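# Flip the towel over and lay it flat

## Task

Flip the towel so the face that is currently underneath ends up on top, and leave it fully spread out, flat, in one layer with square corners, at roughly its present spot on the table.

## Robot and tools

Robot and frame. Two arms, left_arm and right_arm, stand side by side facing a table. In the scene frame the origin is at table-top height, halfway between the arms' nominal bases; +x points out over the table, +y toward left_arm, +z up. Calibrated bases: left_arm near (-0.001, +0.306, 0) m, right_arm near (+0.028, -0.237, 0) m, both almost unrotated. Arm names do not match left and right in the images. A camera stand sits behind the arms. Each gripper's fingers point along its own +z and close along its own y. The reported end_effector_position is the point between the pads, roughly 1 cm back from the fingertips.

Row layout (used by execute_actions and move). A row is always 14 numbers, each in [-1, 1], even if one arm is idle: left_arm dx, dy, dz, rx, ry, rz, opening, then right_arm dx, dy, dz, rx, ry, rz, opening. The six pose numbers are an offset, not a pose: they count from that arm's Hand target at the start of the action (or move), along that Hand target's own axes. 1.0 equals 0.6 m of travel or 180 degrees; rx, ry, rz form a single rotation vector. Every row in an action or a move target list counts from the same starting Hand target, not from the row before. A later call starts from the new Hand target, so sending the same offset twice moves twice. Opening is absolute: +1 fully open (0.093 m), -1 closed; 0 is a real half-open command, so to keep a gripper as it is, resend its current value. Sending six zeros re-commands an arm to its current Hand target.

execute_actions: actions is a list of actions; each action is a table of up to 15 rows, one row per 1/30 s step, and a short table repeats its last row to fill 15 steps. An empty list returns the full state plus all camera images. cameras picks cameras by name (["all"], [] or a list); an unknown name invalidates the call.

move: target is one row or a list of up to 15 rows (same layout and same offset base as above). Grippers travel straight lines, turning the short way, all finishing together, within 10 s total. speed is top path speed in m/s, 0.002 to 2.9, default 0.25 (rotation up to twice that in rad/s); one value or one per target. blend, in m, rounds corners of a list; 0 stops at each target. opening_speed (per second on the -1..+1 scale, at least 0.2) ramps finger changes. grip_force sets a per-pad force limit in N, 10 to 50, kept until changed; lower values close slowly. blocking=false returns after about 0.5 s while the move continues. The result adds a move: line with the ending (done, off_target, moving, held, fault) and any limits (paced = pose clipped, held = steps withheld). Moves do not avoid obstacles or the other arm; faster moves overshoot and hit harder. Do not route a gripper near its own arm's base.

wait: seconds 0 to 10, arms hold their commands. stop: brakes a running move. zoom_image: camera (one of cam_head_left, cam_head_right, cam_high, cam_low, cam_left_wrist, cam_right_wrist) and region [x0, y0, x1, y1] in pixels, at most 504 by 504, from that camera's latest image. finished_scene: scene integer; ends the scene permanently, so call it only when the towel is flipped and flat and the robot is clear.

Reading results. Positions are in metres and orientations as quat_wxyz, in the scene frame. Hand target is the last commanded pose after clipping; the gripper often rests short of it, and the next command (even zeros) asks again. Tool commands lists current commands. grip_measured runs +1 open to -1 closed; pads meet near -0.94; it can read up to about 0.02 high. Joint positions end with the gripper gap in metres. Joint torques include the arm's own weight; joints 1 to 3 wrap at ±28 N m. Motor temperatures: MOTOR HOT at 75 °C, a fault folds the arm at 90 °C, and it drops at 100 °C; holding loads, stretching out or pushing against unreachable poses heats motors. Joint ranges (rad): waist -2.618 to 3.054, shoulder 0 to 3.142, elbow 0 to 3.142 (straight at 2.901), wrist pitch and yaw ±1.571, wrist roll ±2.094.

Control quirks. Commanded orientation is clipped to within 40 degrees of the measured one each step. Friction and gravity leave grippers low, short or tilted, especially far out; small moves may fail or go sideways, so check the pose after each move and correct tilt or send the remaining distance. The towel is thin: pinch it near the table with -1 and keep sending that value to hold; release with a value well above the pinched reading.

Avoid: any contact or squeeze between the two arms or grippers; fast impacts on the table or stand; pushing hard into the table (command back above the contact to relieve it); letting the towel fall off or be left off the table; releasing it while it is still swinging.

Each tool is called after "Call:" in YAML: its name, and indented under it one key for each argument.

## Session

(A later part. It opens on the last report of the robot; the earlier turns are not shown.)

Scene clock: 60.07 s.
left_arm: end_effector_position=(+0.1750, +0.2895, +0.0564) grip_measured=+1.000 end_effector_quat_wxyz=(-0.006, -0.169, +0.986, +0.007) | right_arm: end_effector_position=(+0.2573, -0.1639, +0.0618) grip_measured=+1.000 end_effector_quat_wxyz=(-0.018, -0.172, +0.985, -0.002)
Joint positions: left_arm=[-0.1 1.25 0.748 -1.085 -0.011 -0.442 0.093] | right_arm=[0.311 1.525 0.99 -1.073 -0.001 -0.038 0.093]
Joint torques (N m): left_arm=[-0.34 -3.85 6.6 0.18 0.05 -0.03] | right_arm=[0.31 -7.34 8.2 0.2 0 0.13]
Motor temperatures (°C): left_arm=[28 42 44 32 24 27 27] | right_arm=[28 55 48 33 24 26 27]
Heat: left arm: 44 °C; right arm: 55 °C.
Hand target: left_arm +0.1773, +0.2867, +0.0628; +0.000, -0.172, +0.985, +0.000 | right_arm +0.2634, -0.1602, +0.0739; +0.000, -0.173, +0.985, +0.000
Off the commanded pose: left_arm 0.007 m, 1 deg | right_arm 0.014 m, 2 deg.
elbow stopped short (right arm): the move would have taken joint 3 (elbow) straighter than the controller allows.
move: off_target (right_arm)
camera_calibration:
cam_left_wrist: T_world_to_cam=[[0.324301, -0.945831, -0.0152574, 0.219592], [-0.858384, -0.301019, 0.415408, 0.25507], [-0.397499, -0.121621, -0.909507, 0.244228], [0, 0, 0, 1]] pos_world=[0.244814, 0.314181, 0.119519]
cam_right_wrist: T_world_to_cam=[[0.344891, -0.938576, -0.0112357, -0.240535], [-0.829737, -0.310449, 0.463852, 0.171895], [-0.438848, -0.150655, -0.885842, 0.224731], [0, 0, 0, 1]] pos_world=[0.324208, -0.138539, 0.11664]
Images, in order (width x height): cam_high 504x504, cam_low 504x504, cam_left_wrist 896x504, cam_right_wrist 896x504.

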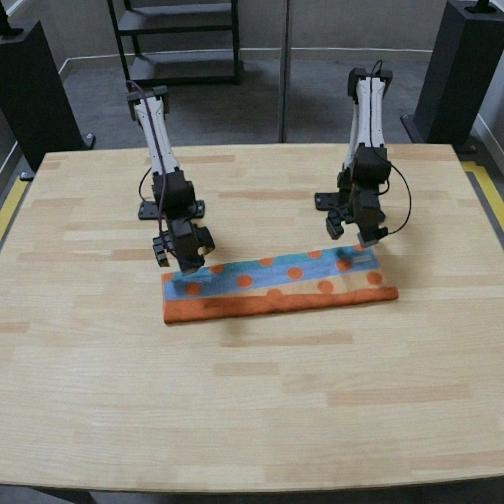

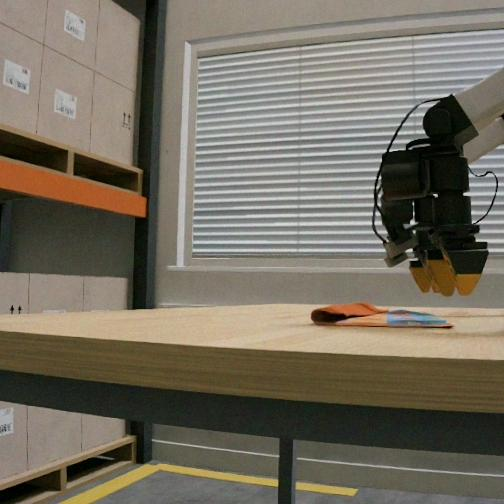

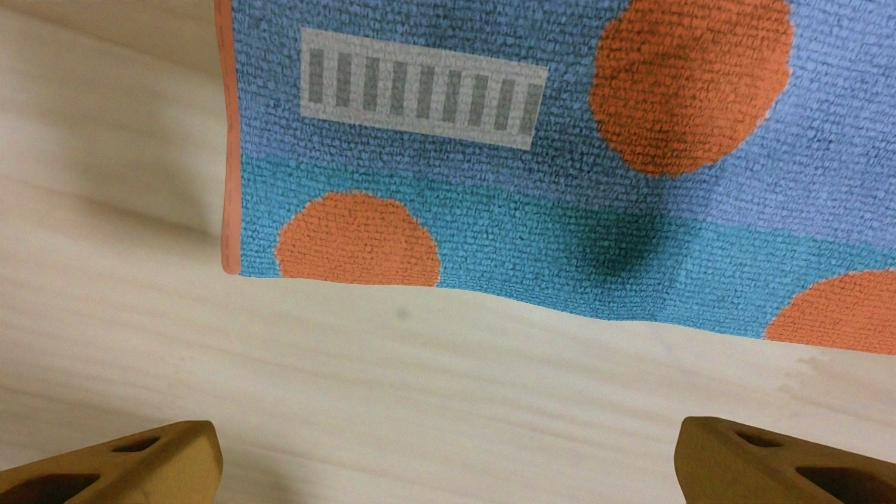

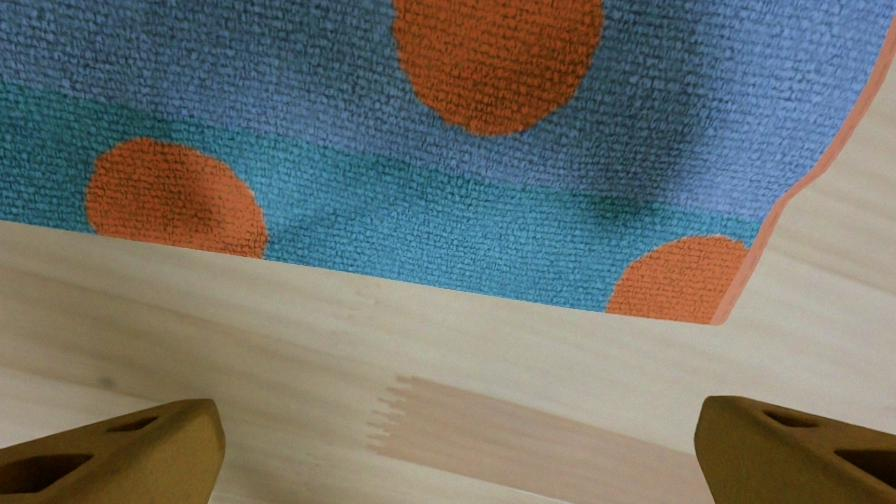

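Call:
move:
  target:
    - [-0.211,-0.044,0,0,0,0.055,1,-0.105,-0.038,0,0,0,0.055,1]
    - [-0.211,-0.044,0.081,0,0,0.055,1,-0.105,-0.038,0.08,0,0,0.055,1]
    - [-0.26,-0.053,0.081,0,0,0.055,1,-0.171,-0.049,0.08,0,0,0.055,1]
    - [-0.318,-0.062,0.068,0,0,0.055,1,-0.253,-0.064,0.067,0,0,0.055,1]
    - [-0.375,-0.072,0.046,0,0,0.055,1,-0.31,-0.073,0.048,0,0,0.055,1]
    - [-0.441,-0.084,0.03,0,0,0.055,1,-0.376,-0.085,0.032,0,0,0.055,1]
  speed: [0.2,0.15,0.1,0.1,0.1,0.1]
  blend: [0.02,0,0.01,0.01,0.01,0]
  cameras: ["cam_high","cam_low","cam_left_wrist","cam_right_wrist"]

Scene clock: 67.97 s.
left_arm: end_effector_position=(+0.4412, +0.3264, +0.0438) grip_measured=+1.000 end_effector_quat_wxyz=(+0.001, -0.089, +0.996, +0.001) | right_arm: end_effector_position=(+0.4877, -0.1288, +0.0521) grip_measured=+1.000 end_effector_quat_wxyz=(-0.004, -0.085, +0.996, +0.000)
Joint positions: left_arm=[0.048 2.277 1.924 -1.216 -0.001 -0.132 0.093] | right_arm=[0.234 2.44 2.243 -1.38 -0.001 0.06 0.093]
Joint torques (N m): left_arm=[0.42 -9.42 7.12 0.18 -0.04 0.22] | right_arm=[-0.87 -11.33 9.13 0.26 0.02 -0.04]
Heat: left arm: 44 °C; right arm: 53 °C.
Hand target: left_arm +0.4432, +0.3291, +0.0446; +0.000, -0.087, +0.996, +0.000 | right_arm +0.4929, -0.1314, +0.0546; +0.000, -0.087, +0.996, +0.000
Off the commanded pose: left_arm 0.004 m, 0 deg | right_arm 0.006 m, 0 deg.
move: done
camera_calibration:
cam_left_wrist: T_world_to_cam=[[0.168713, -0.985665, 0.000279545, 0.248929], [-0.90177, -0.154238, 0.40376, 0.471646], [-0.397929, -0.0683714, -0.914865, 0.32618], [0, 0, 0, 1]] pos_world=[0.513114, 0.340407, 0.107909]
cam_right_wrist: T_world_to_cam=[[0.176454, -0.984265, -0.0092699, -0.210957], [-0.884249, -0.162647, 0.437779, 0.425409], [-0.432398, -0.0690511, -0.899035, 0.330612], [0, 0, 0, 1]] pos_world=[0.556347, -0.115617, 0.109041]
Images, in order (width x height): cam_high 504x504, cam_low 504x504, cam_left_wrist 896x504, cam_right_wrist 896x504.

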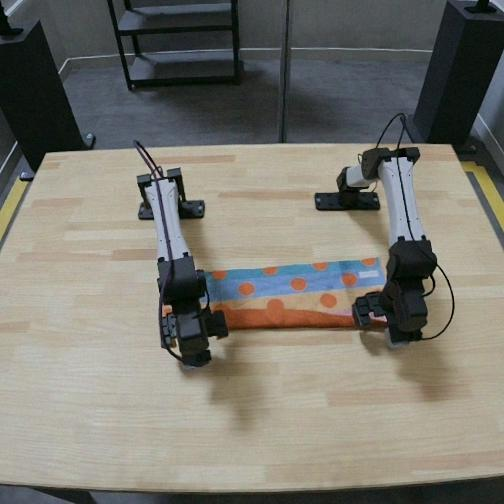

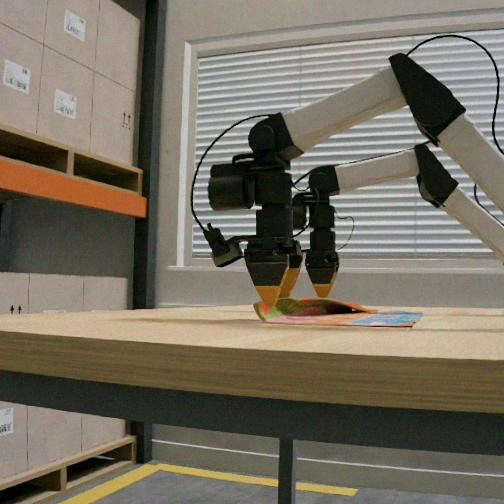

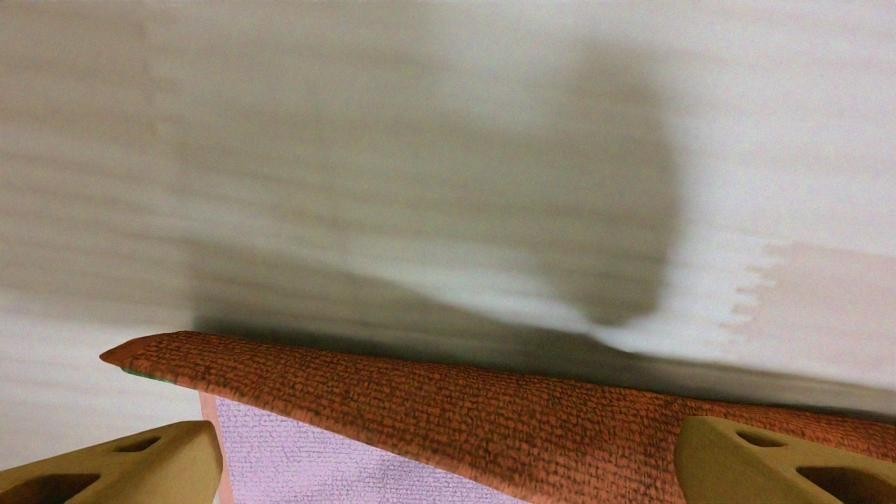

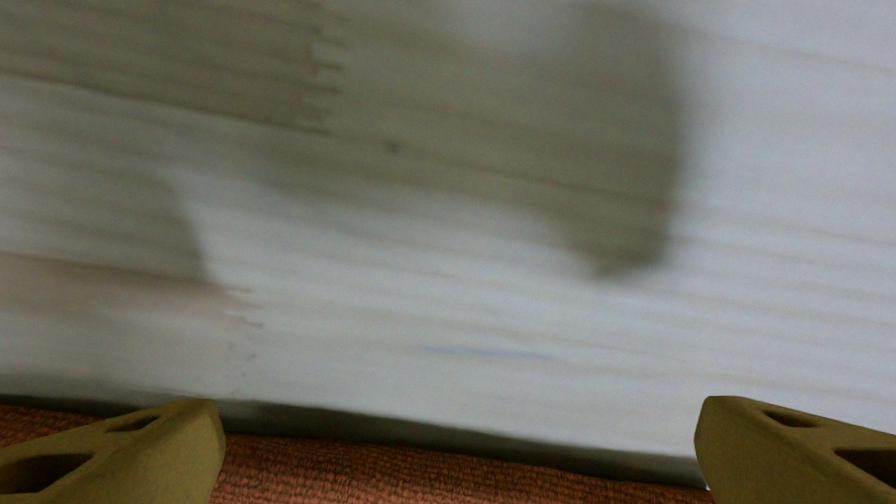

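Call:
move:
  target: [0,0,-0.1,0,0,0,1,0,0,-0.1,0,0,0,1]
  speed: 0.3
  cameras: ["cam_high","cam_low","cam_left_wrist","cam_right_wrist"]

Scene clock: 71.83 s.
left_arm: end_effector_position=(+0.4424, +0.3265, +0.1038) grip_measured=+1.000 end_effector_quat_wxyz=(+0.002, -0.089, +0.996, +0.001) | right_arm: end_effector_position=(+0.4906, -0.1281, +0.1064) grip_measured=+1.000 end_effector_quat_wxyz=(+0.016, -0.085, +0.996, +0.003)
Joint positions: left_arm=[0.048 2.285 2.176 -1.458 -0.001 -0.132 0.093] | right_arm=[0.234 2.457 2.49 -1.572 -0.001 0.06 0.093]
Joint torques (N m): left_arm=[0.42 -9.57 6.99 0.26 -0.03 0.2] | right_arm=[-0.88 -13 7.88 0.35 0.01 -0.04]
Heat: left arm: 45 °C; right arm: 53 °C.
Hand target: left_arm +0.4433, +0.3291, +0.1046; +0.000, -0.087, +0.996, +0.000 | right_arm +0.4929, -0.1313, +0.1146; +0.000, -0.087, +0.996, +0.000
Off the commanded pose: left_arm 0.003 m, 0 deg | right_arm 0.009 m, 2 deg.
joint sent to its limit (right arm) — joint 4 (wrist pitch), lower limit. The joint targets are off in orientation, not in position.
move: done
camera_calibration:
cam_left_wrist: T_world_to_cam=[[0.168664, -0.985674, 0.000378635, 0.248819], [-0.902213, -0.154228, 0.402772, 0.448866], [-0.396943, -0.0682747, -0.9153, 0.38118], [0, 0, 0, 1]] pos_world=[0.514313, 0.340507, 0.168009]
cam_right_wrist: T_world_to_cam=[[0.176843, -0.984173, -0.0113838, -0.210284], [-0.900157, -0.166402, 0.402527, 0.415391], [-0.39805, -0.0609367, -0.915337, 0.366693], [0, 0, 0, 1]] pos_world=[0.557067, -0.115488, 0.166048]
Images, in order (width x height): cam_high 504x504, cam_low 504x504, cam_left_wrist 896x504, cam_right_wrist 896x504.

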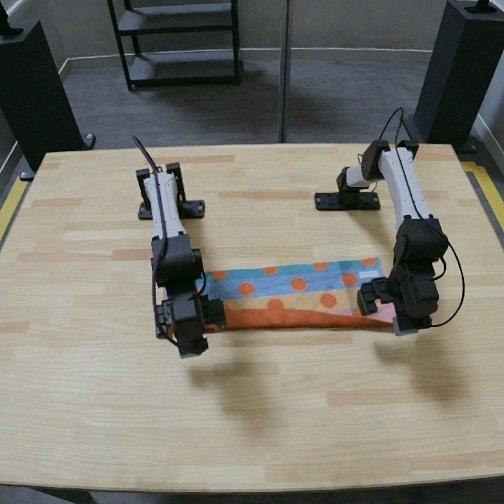

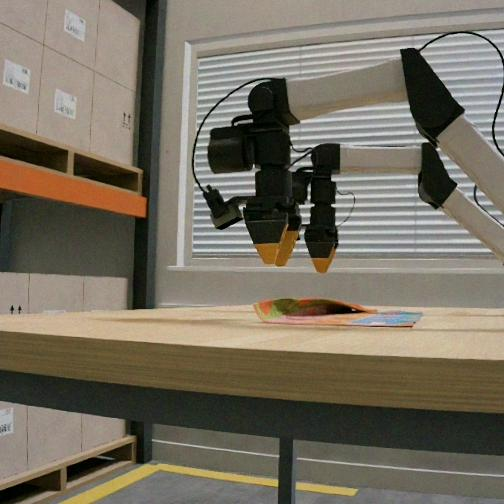

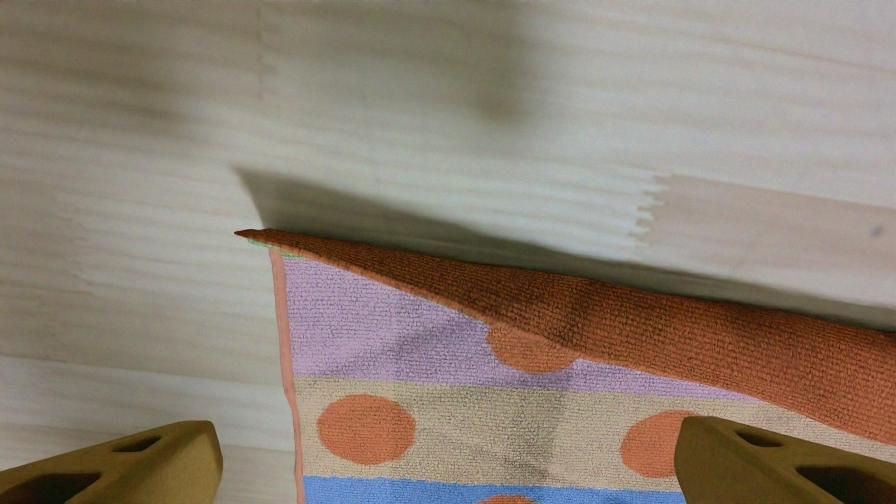

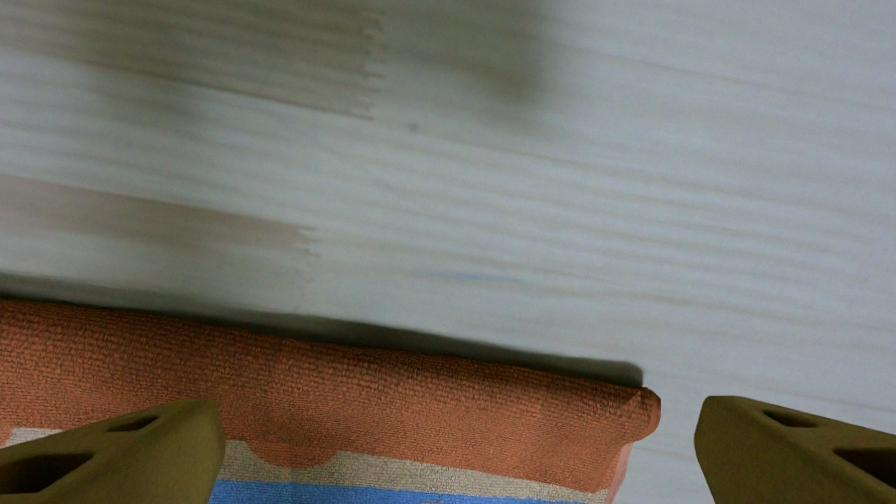

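Call:
move:
  target:
    - [0.121,-0.129,0.04,0,0,0,1,0.215,0.056,0.04,0,0,0,1]
    - [0.121,-0.129,0.151,0,0,0,1,0.215,0.056,0.148,0,0,0,1]
    - [0.063,-0.131,0.151,0,0,0,1,0.149,0.054,0.148,0,0,0,1]
    - [-0.003,-0.133,0.138,0,0,0,1,0.074,0.052,0.144,0,0,0,1]
    - [-0.061,-0.135,0.116,0,0,0,1,0.024,0.05,0.124,0,0,0,1]
    - [-0.094,-0.136,0.099,0,0,0,1,-0.034,0.049,0.108,0,0,0,1]
    - [-0.094,-0.136,0.02,0,0,0,1,-0.034,0.049,0.02,0,0,0,1]
  speed: [0.25,0.15,0.1,0.1,0.1,0.1,0.25]
  blend: [0.02,0,0.01,0.01,0.01,0.01,0]
  cameras: ["cam_high","cam_low","cam_left_wrist","cam_right_wrist"]

Scene clock: 79.13 s.
left_arm: end_effector_position=(+0.5125, +0.2548, +0.0683) grip_measured=+1.000 end_effector_quat_wxyz=(+0.042, -0.089, +0.995, -0.009) | right_arm: end_effector_position=(+0.5050, -0.0956, +0.0830) grip_measured=+1.000 end_effector_quat_wxyz=(+0.023, -0.083, +0.996, +0.006)
Joint positions: left_arm=[-0.096 2.661 2.719 -1.543 0.003 -0.277 0.093] | right_arm=[0.291 2.584 2.633 -1.572 -0.002 0.121 0.093]
Joint torques (N m): left_arm=[0.53 -15.97 5.75 0.37 -0.07 0.22] | right_arm=[-0.9 -15.82 7.69 0.37 0.02 -0.08]
Heat: left arm: 45 °C; right arm: 54 °C.
Hand target: left_arm +0.5129, +0.2586, +0.0926; +0.000, -0.087, +0.996, +0.000 | right_arm +0.5079, -0.0989, +0.1026; +0.000, -0.087, +0.996, -0.001
Off the commanded pose: left_arm 0.024 m, 5 deg | right_arm 0.020 m, 3 deg.
joint sent to its limit (left arm) — joint 4 (wrist pitch), lower limit. The joint targets are off in orientation, not in position.
joint sent to its limit (right arm) — joint 4 (wrist pitch), lower limit. The joint targets are off in orientation, not in position.
move: off_target (left_arm, right_arm)
camera_calibration:
cam_left_wrist: T_world_to_cam=[[0.168084, -0.98541, 0.0267505, 0.164803], [-0.931994, -0.150015, 0.329975, 0.534435], [-0.321147, -0.0803948, -0.943611, 0.337801], [0, 0, 0, 1]] pos_world=[0.578874, 0.269729, 0.137994]
cam_right_wrist: T_world_to_cam=[[0.172924, -0.984814, -0.015478, -0.178847], [-0.906524, -0.165282, 0.388454, 0.447643], [-0.385113, -0.0531418, -0.921338, 0.347657], [0, 0, 0, 1]] pos_world=[0.570613, -0.0836681, 0.143653]
Images, in order (width x height): cam_high 504x504, cam_low 504x504, cam_left_wrist 896x504, cam_right_wrist 896x504.

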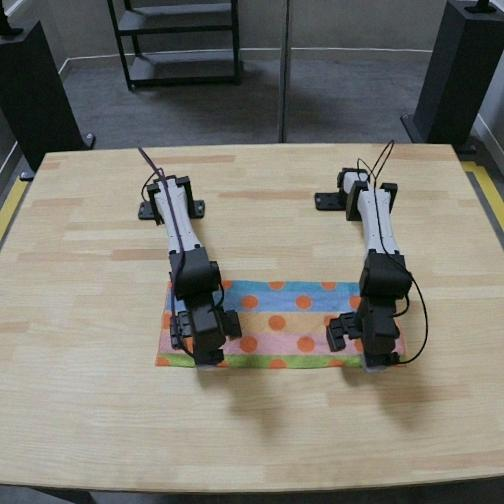

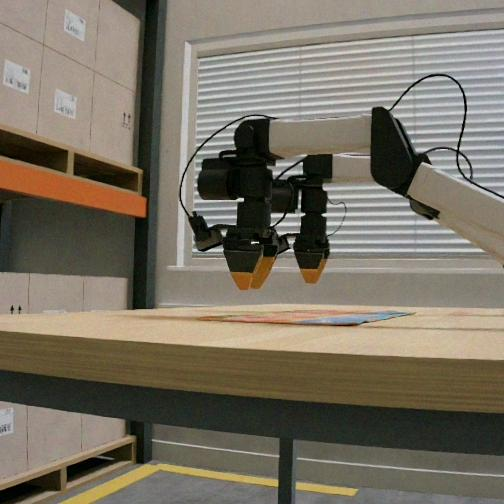

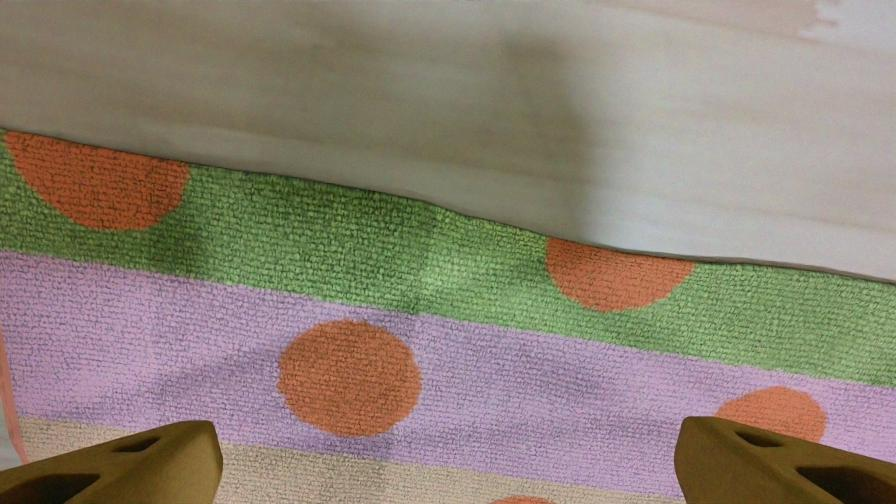

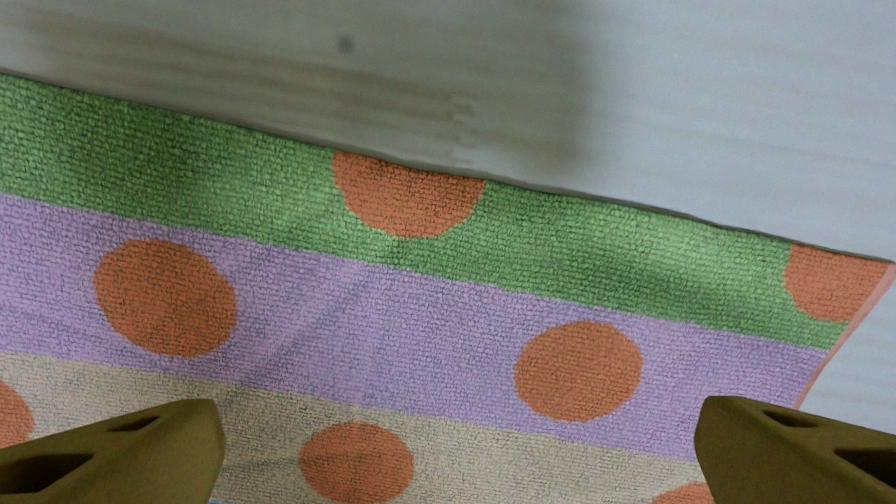

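Call:
move:
  target:
    - [0.272,0.117,0.05,0,0,0,1,0.255,0.001,0.05,0,0,0,1]
    - [0.272,0.117,0.178,0,0,0,1,0.255,0.001,0.171,0,0,0,1]
    - [0.515,0.134,0.178,0,0,0,1,0.378,-0.003,0.171,0,0,0,1]
    - [0.515,0.134,0.06,0,0,0,1,0.378,-0.003,0.06,0,0,0,1]
  speed: [0.3,0.15,0.12,0.2]
  blend: [0.03,0,0,0]
  cameras: ["cam_high","cam_low","cam_left_wrist","cam_right_wrist"]

Scene clock: 85.33 s.
left_arm: end_effector_position=(+0.1917, +0.2880, +0.0496) grip_measured=+1.000 end_effector_quat_wxyz=(-0.008, -0.085, +0.996, +0.007) | right_arm: end_effector_position=(+0.2787, -0.1464, +0.0526) grip_measured=+1.000 end_effector_quat_wxyz=(-0.019, -0.090, +0.996, -0.010)
Joint positions: left_arm=[-0.099 1.335 0.779 -1.034 -0.011 -0.271 0.093] | right_arm=[0.356 1.639 1.068 -1.042 0.009 0.172 0.093]
Joint torques (N m): left_arm=[-0.57 -4.56 6.57 0.14 0.1 -0.01] | right_arm=[0.32 -8.68 8.21 0.15 -0.1 0.2]
Heat: left arm: 46 °C; right arm: 54 °C.
Hand target: left_arm +0.1947, +0.2843, +0.0568; +0.000, -0.087, +0.996, +0.000 | right_arm +0.2848, -0.1401, +0.0666; +0.000, -0.087, +0.996, -0.001
Off the commanded pose: left_arm 0.009 m, 1 deg | right_arm 0.017 m, 2 deg.
move: off_target (right_arm)
camera_calibration:
cam_left_wrist: T_world_to_cam=[[0.159763, -0.987053, -0.0141973, 0.255944], [-0.894655, -0.150856, 0.420517, 0.235249], [-0.417215, -0.0544814, -0.907174, 0.228854], [0, 0, 0, 1]] pos_world=[0.265057, 0.300588, 0.112318]
cam_right_wrist: T_world_to_cam=[[0.186416, -0.982439, 0.0079563, -0.194868], [-0.869204, -0.161144, 0.467459, 0.231938], [-0.457967, -0.0940572, -0.883979, 0.242208], [0, 0, 0, 1]] pos_world=[0.348851, -0.131289, 0.107236]
Images, in order (width x height): cam_high 504x504, cam_low 504x504, cam_left_wrist 896x504, cam_right_wrist 896x504.

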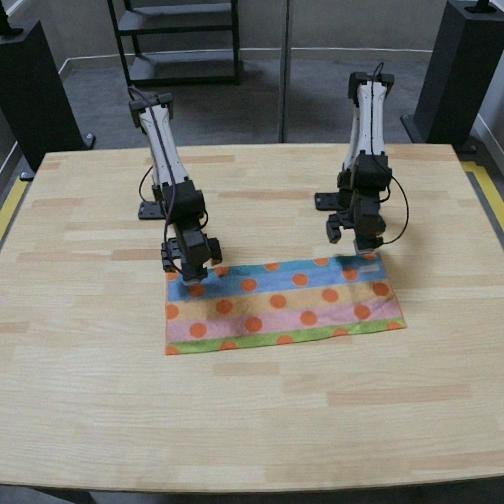

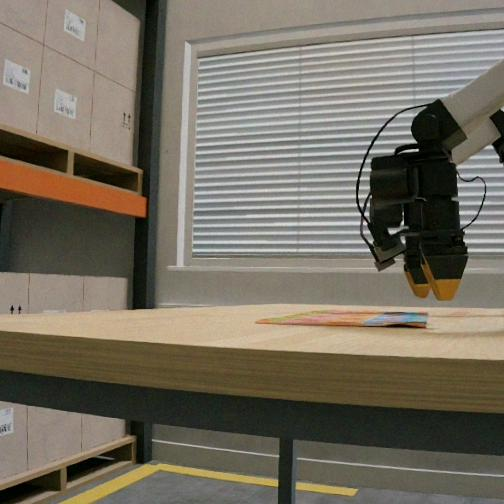

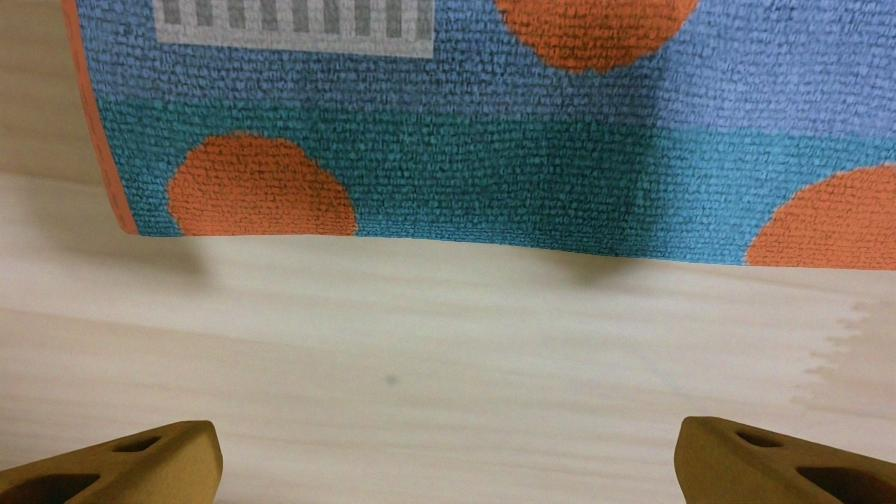

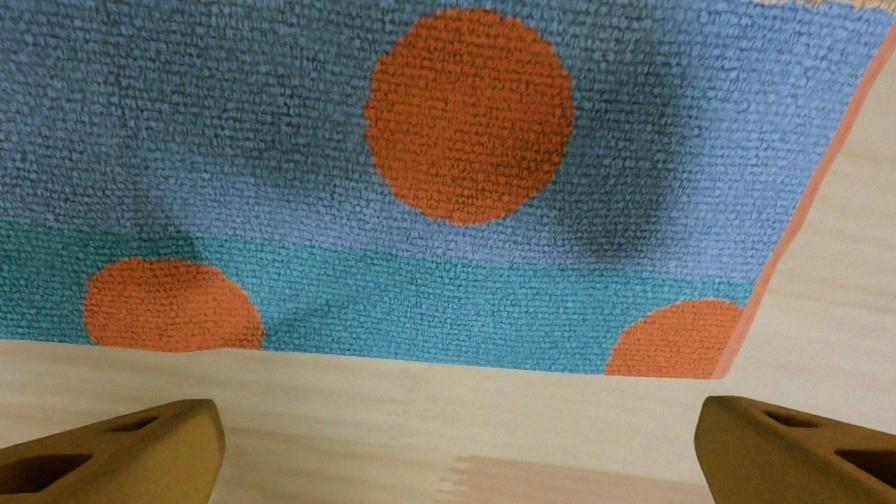

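Call:
zoom_image:
  camera: "cam_high"
  region: [140, 230, 440, 380]

Scaled by 1.680 from the camera's 504x504 image, which has a finer 720x720 frame.

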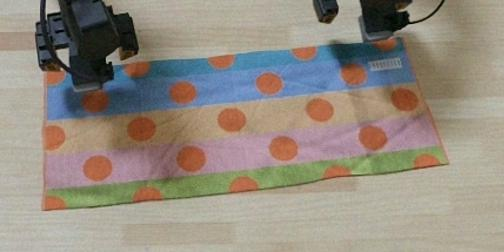

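Call:
finished_scene:
  scene: 3

The scene is finished: the task was done.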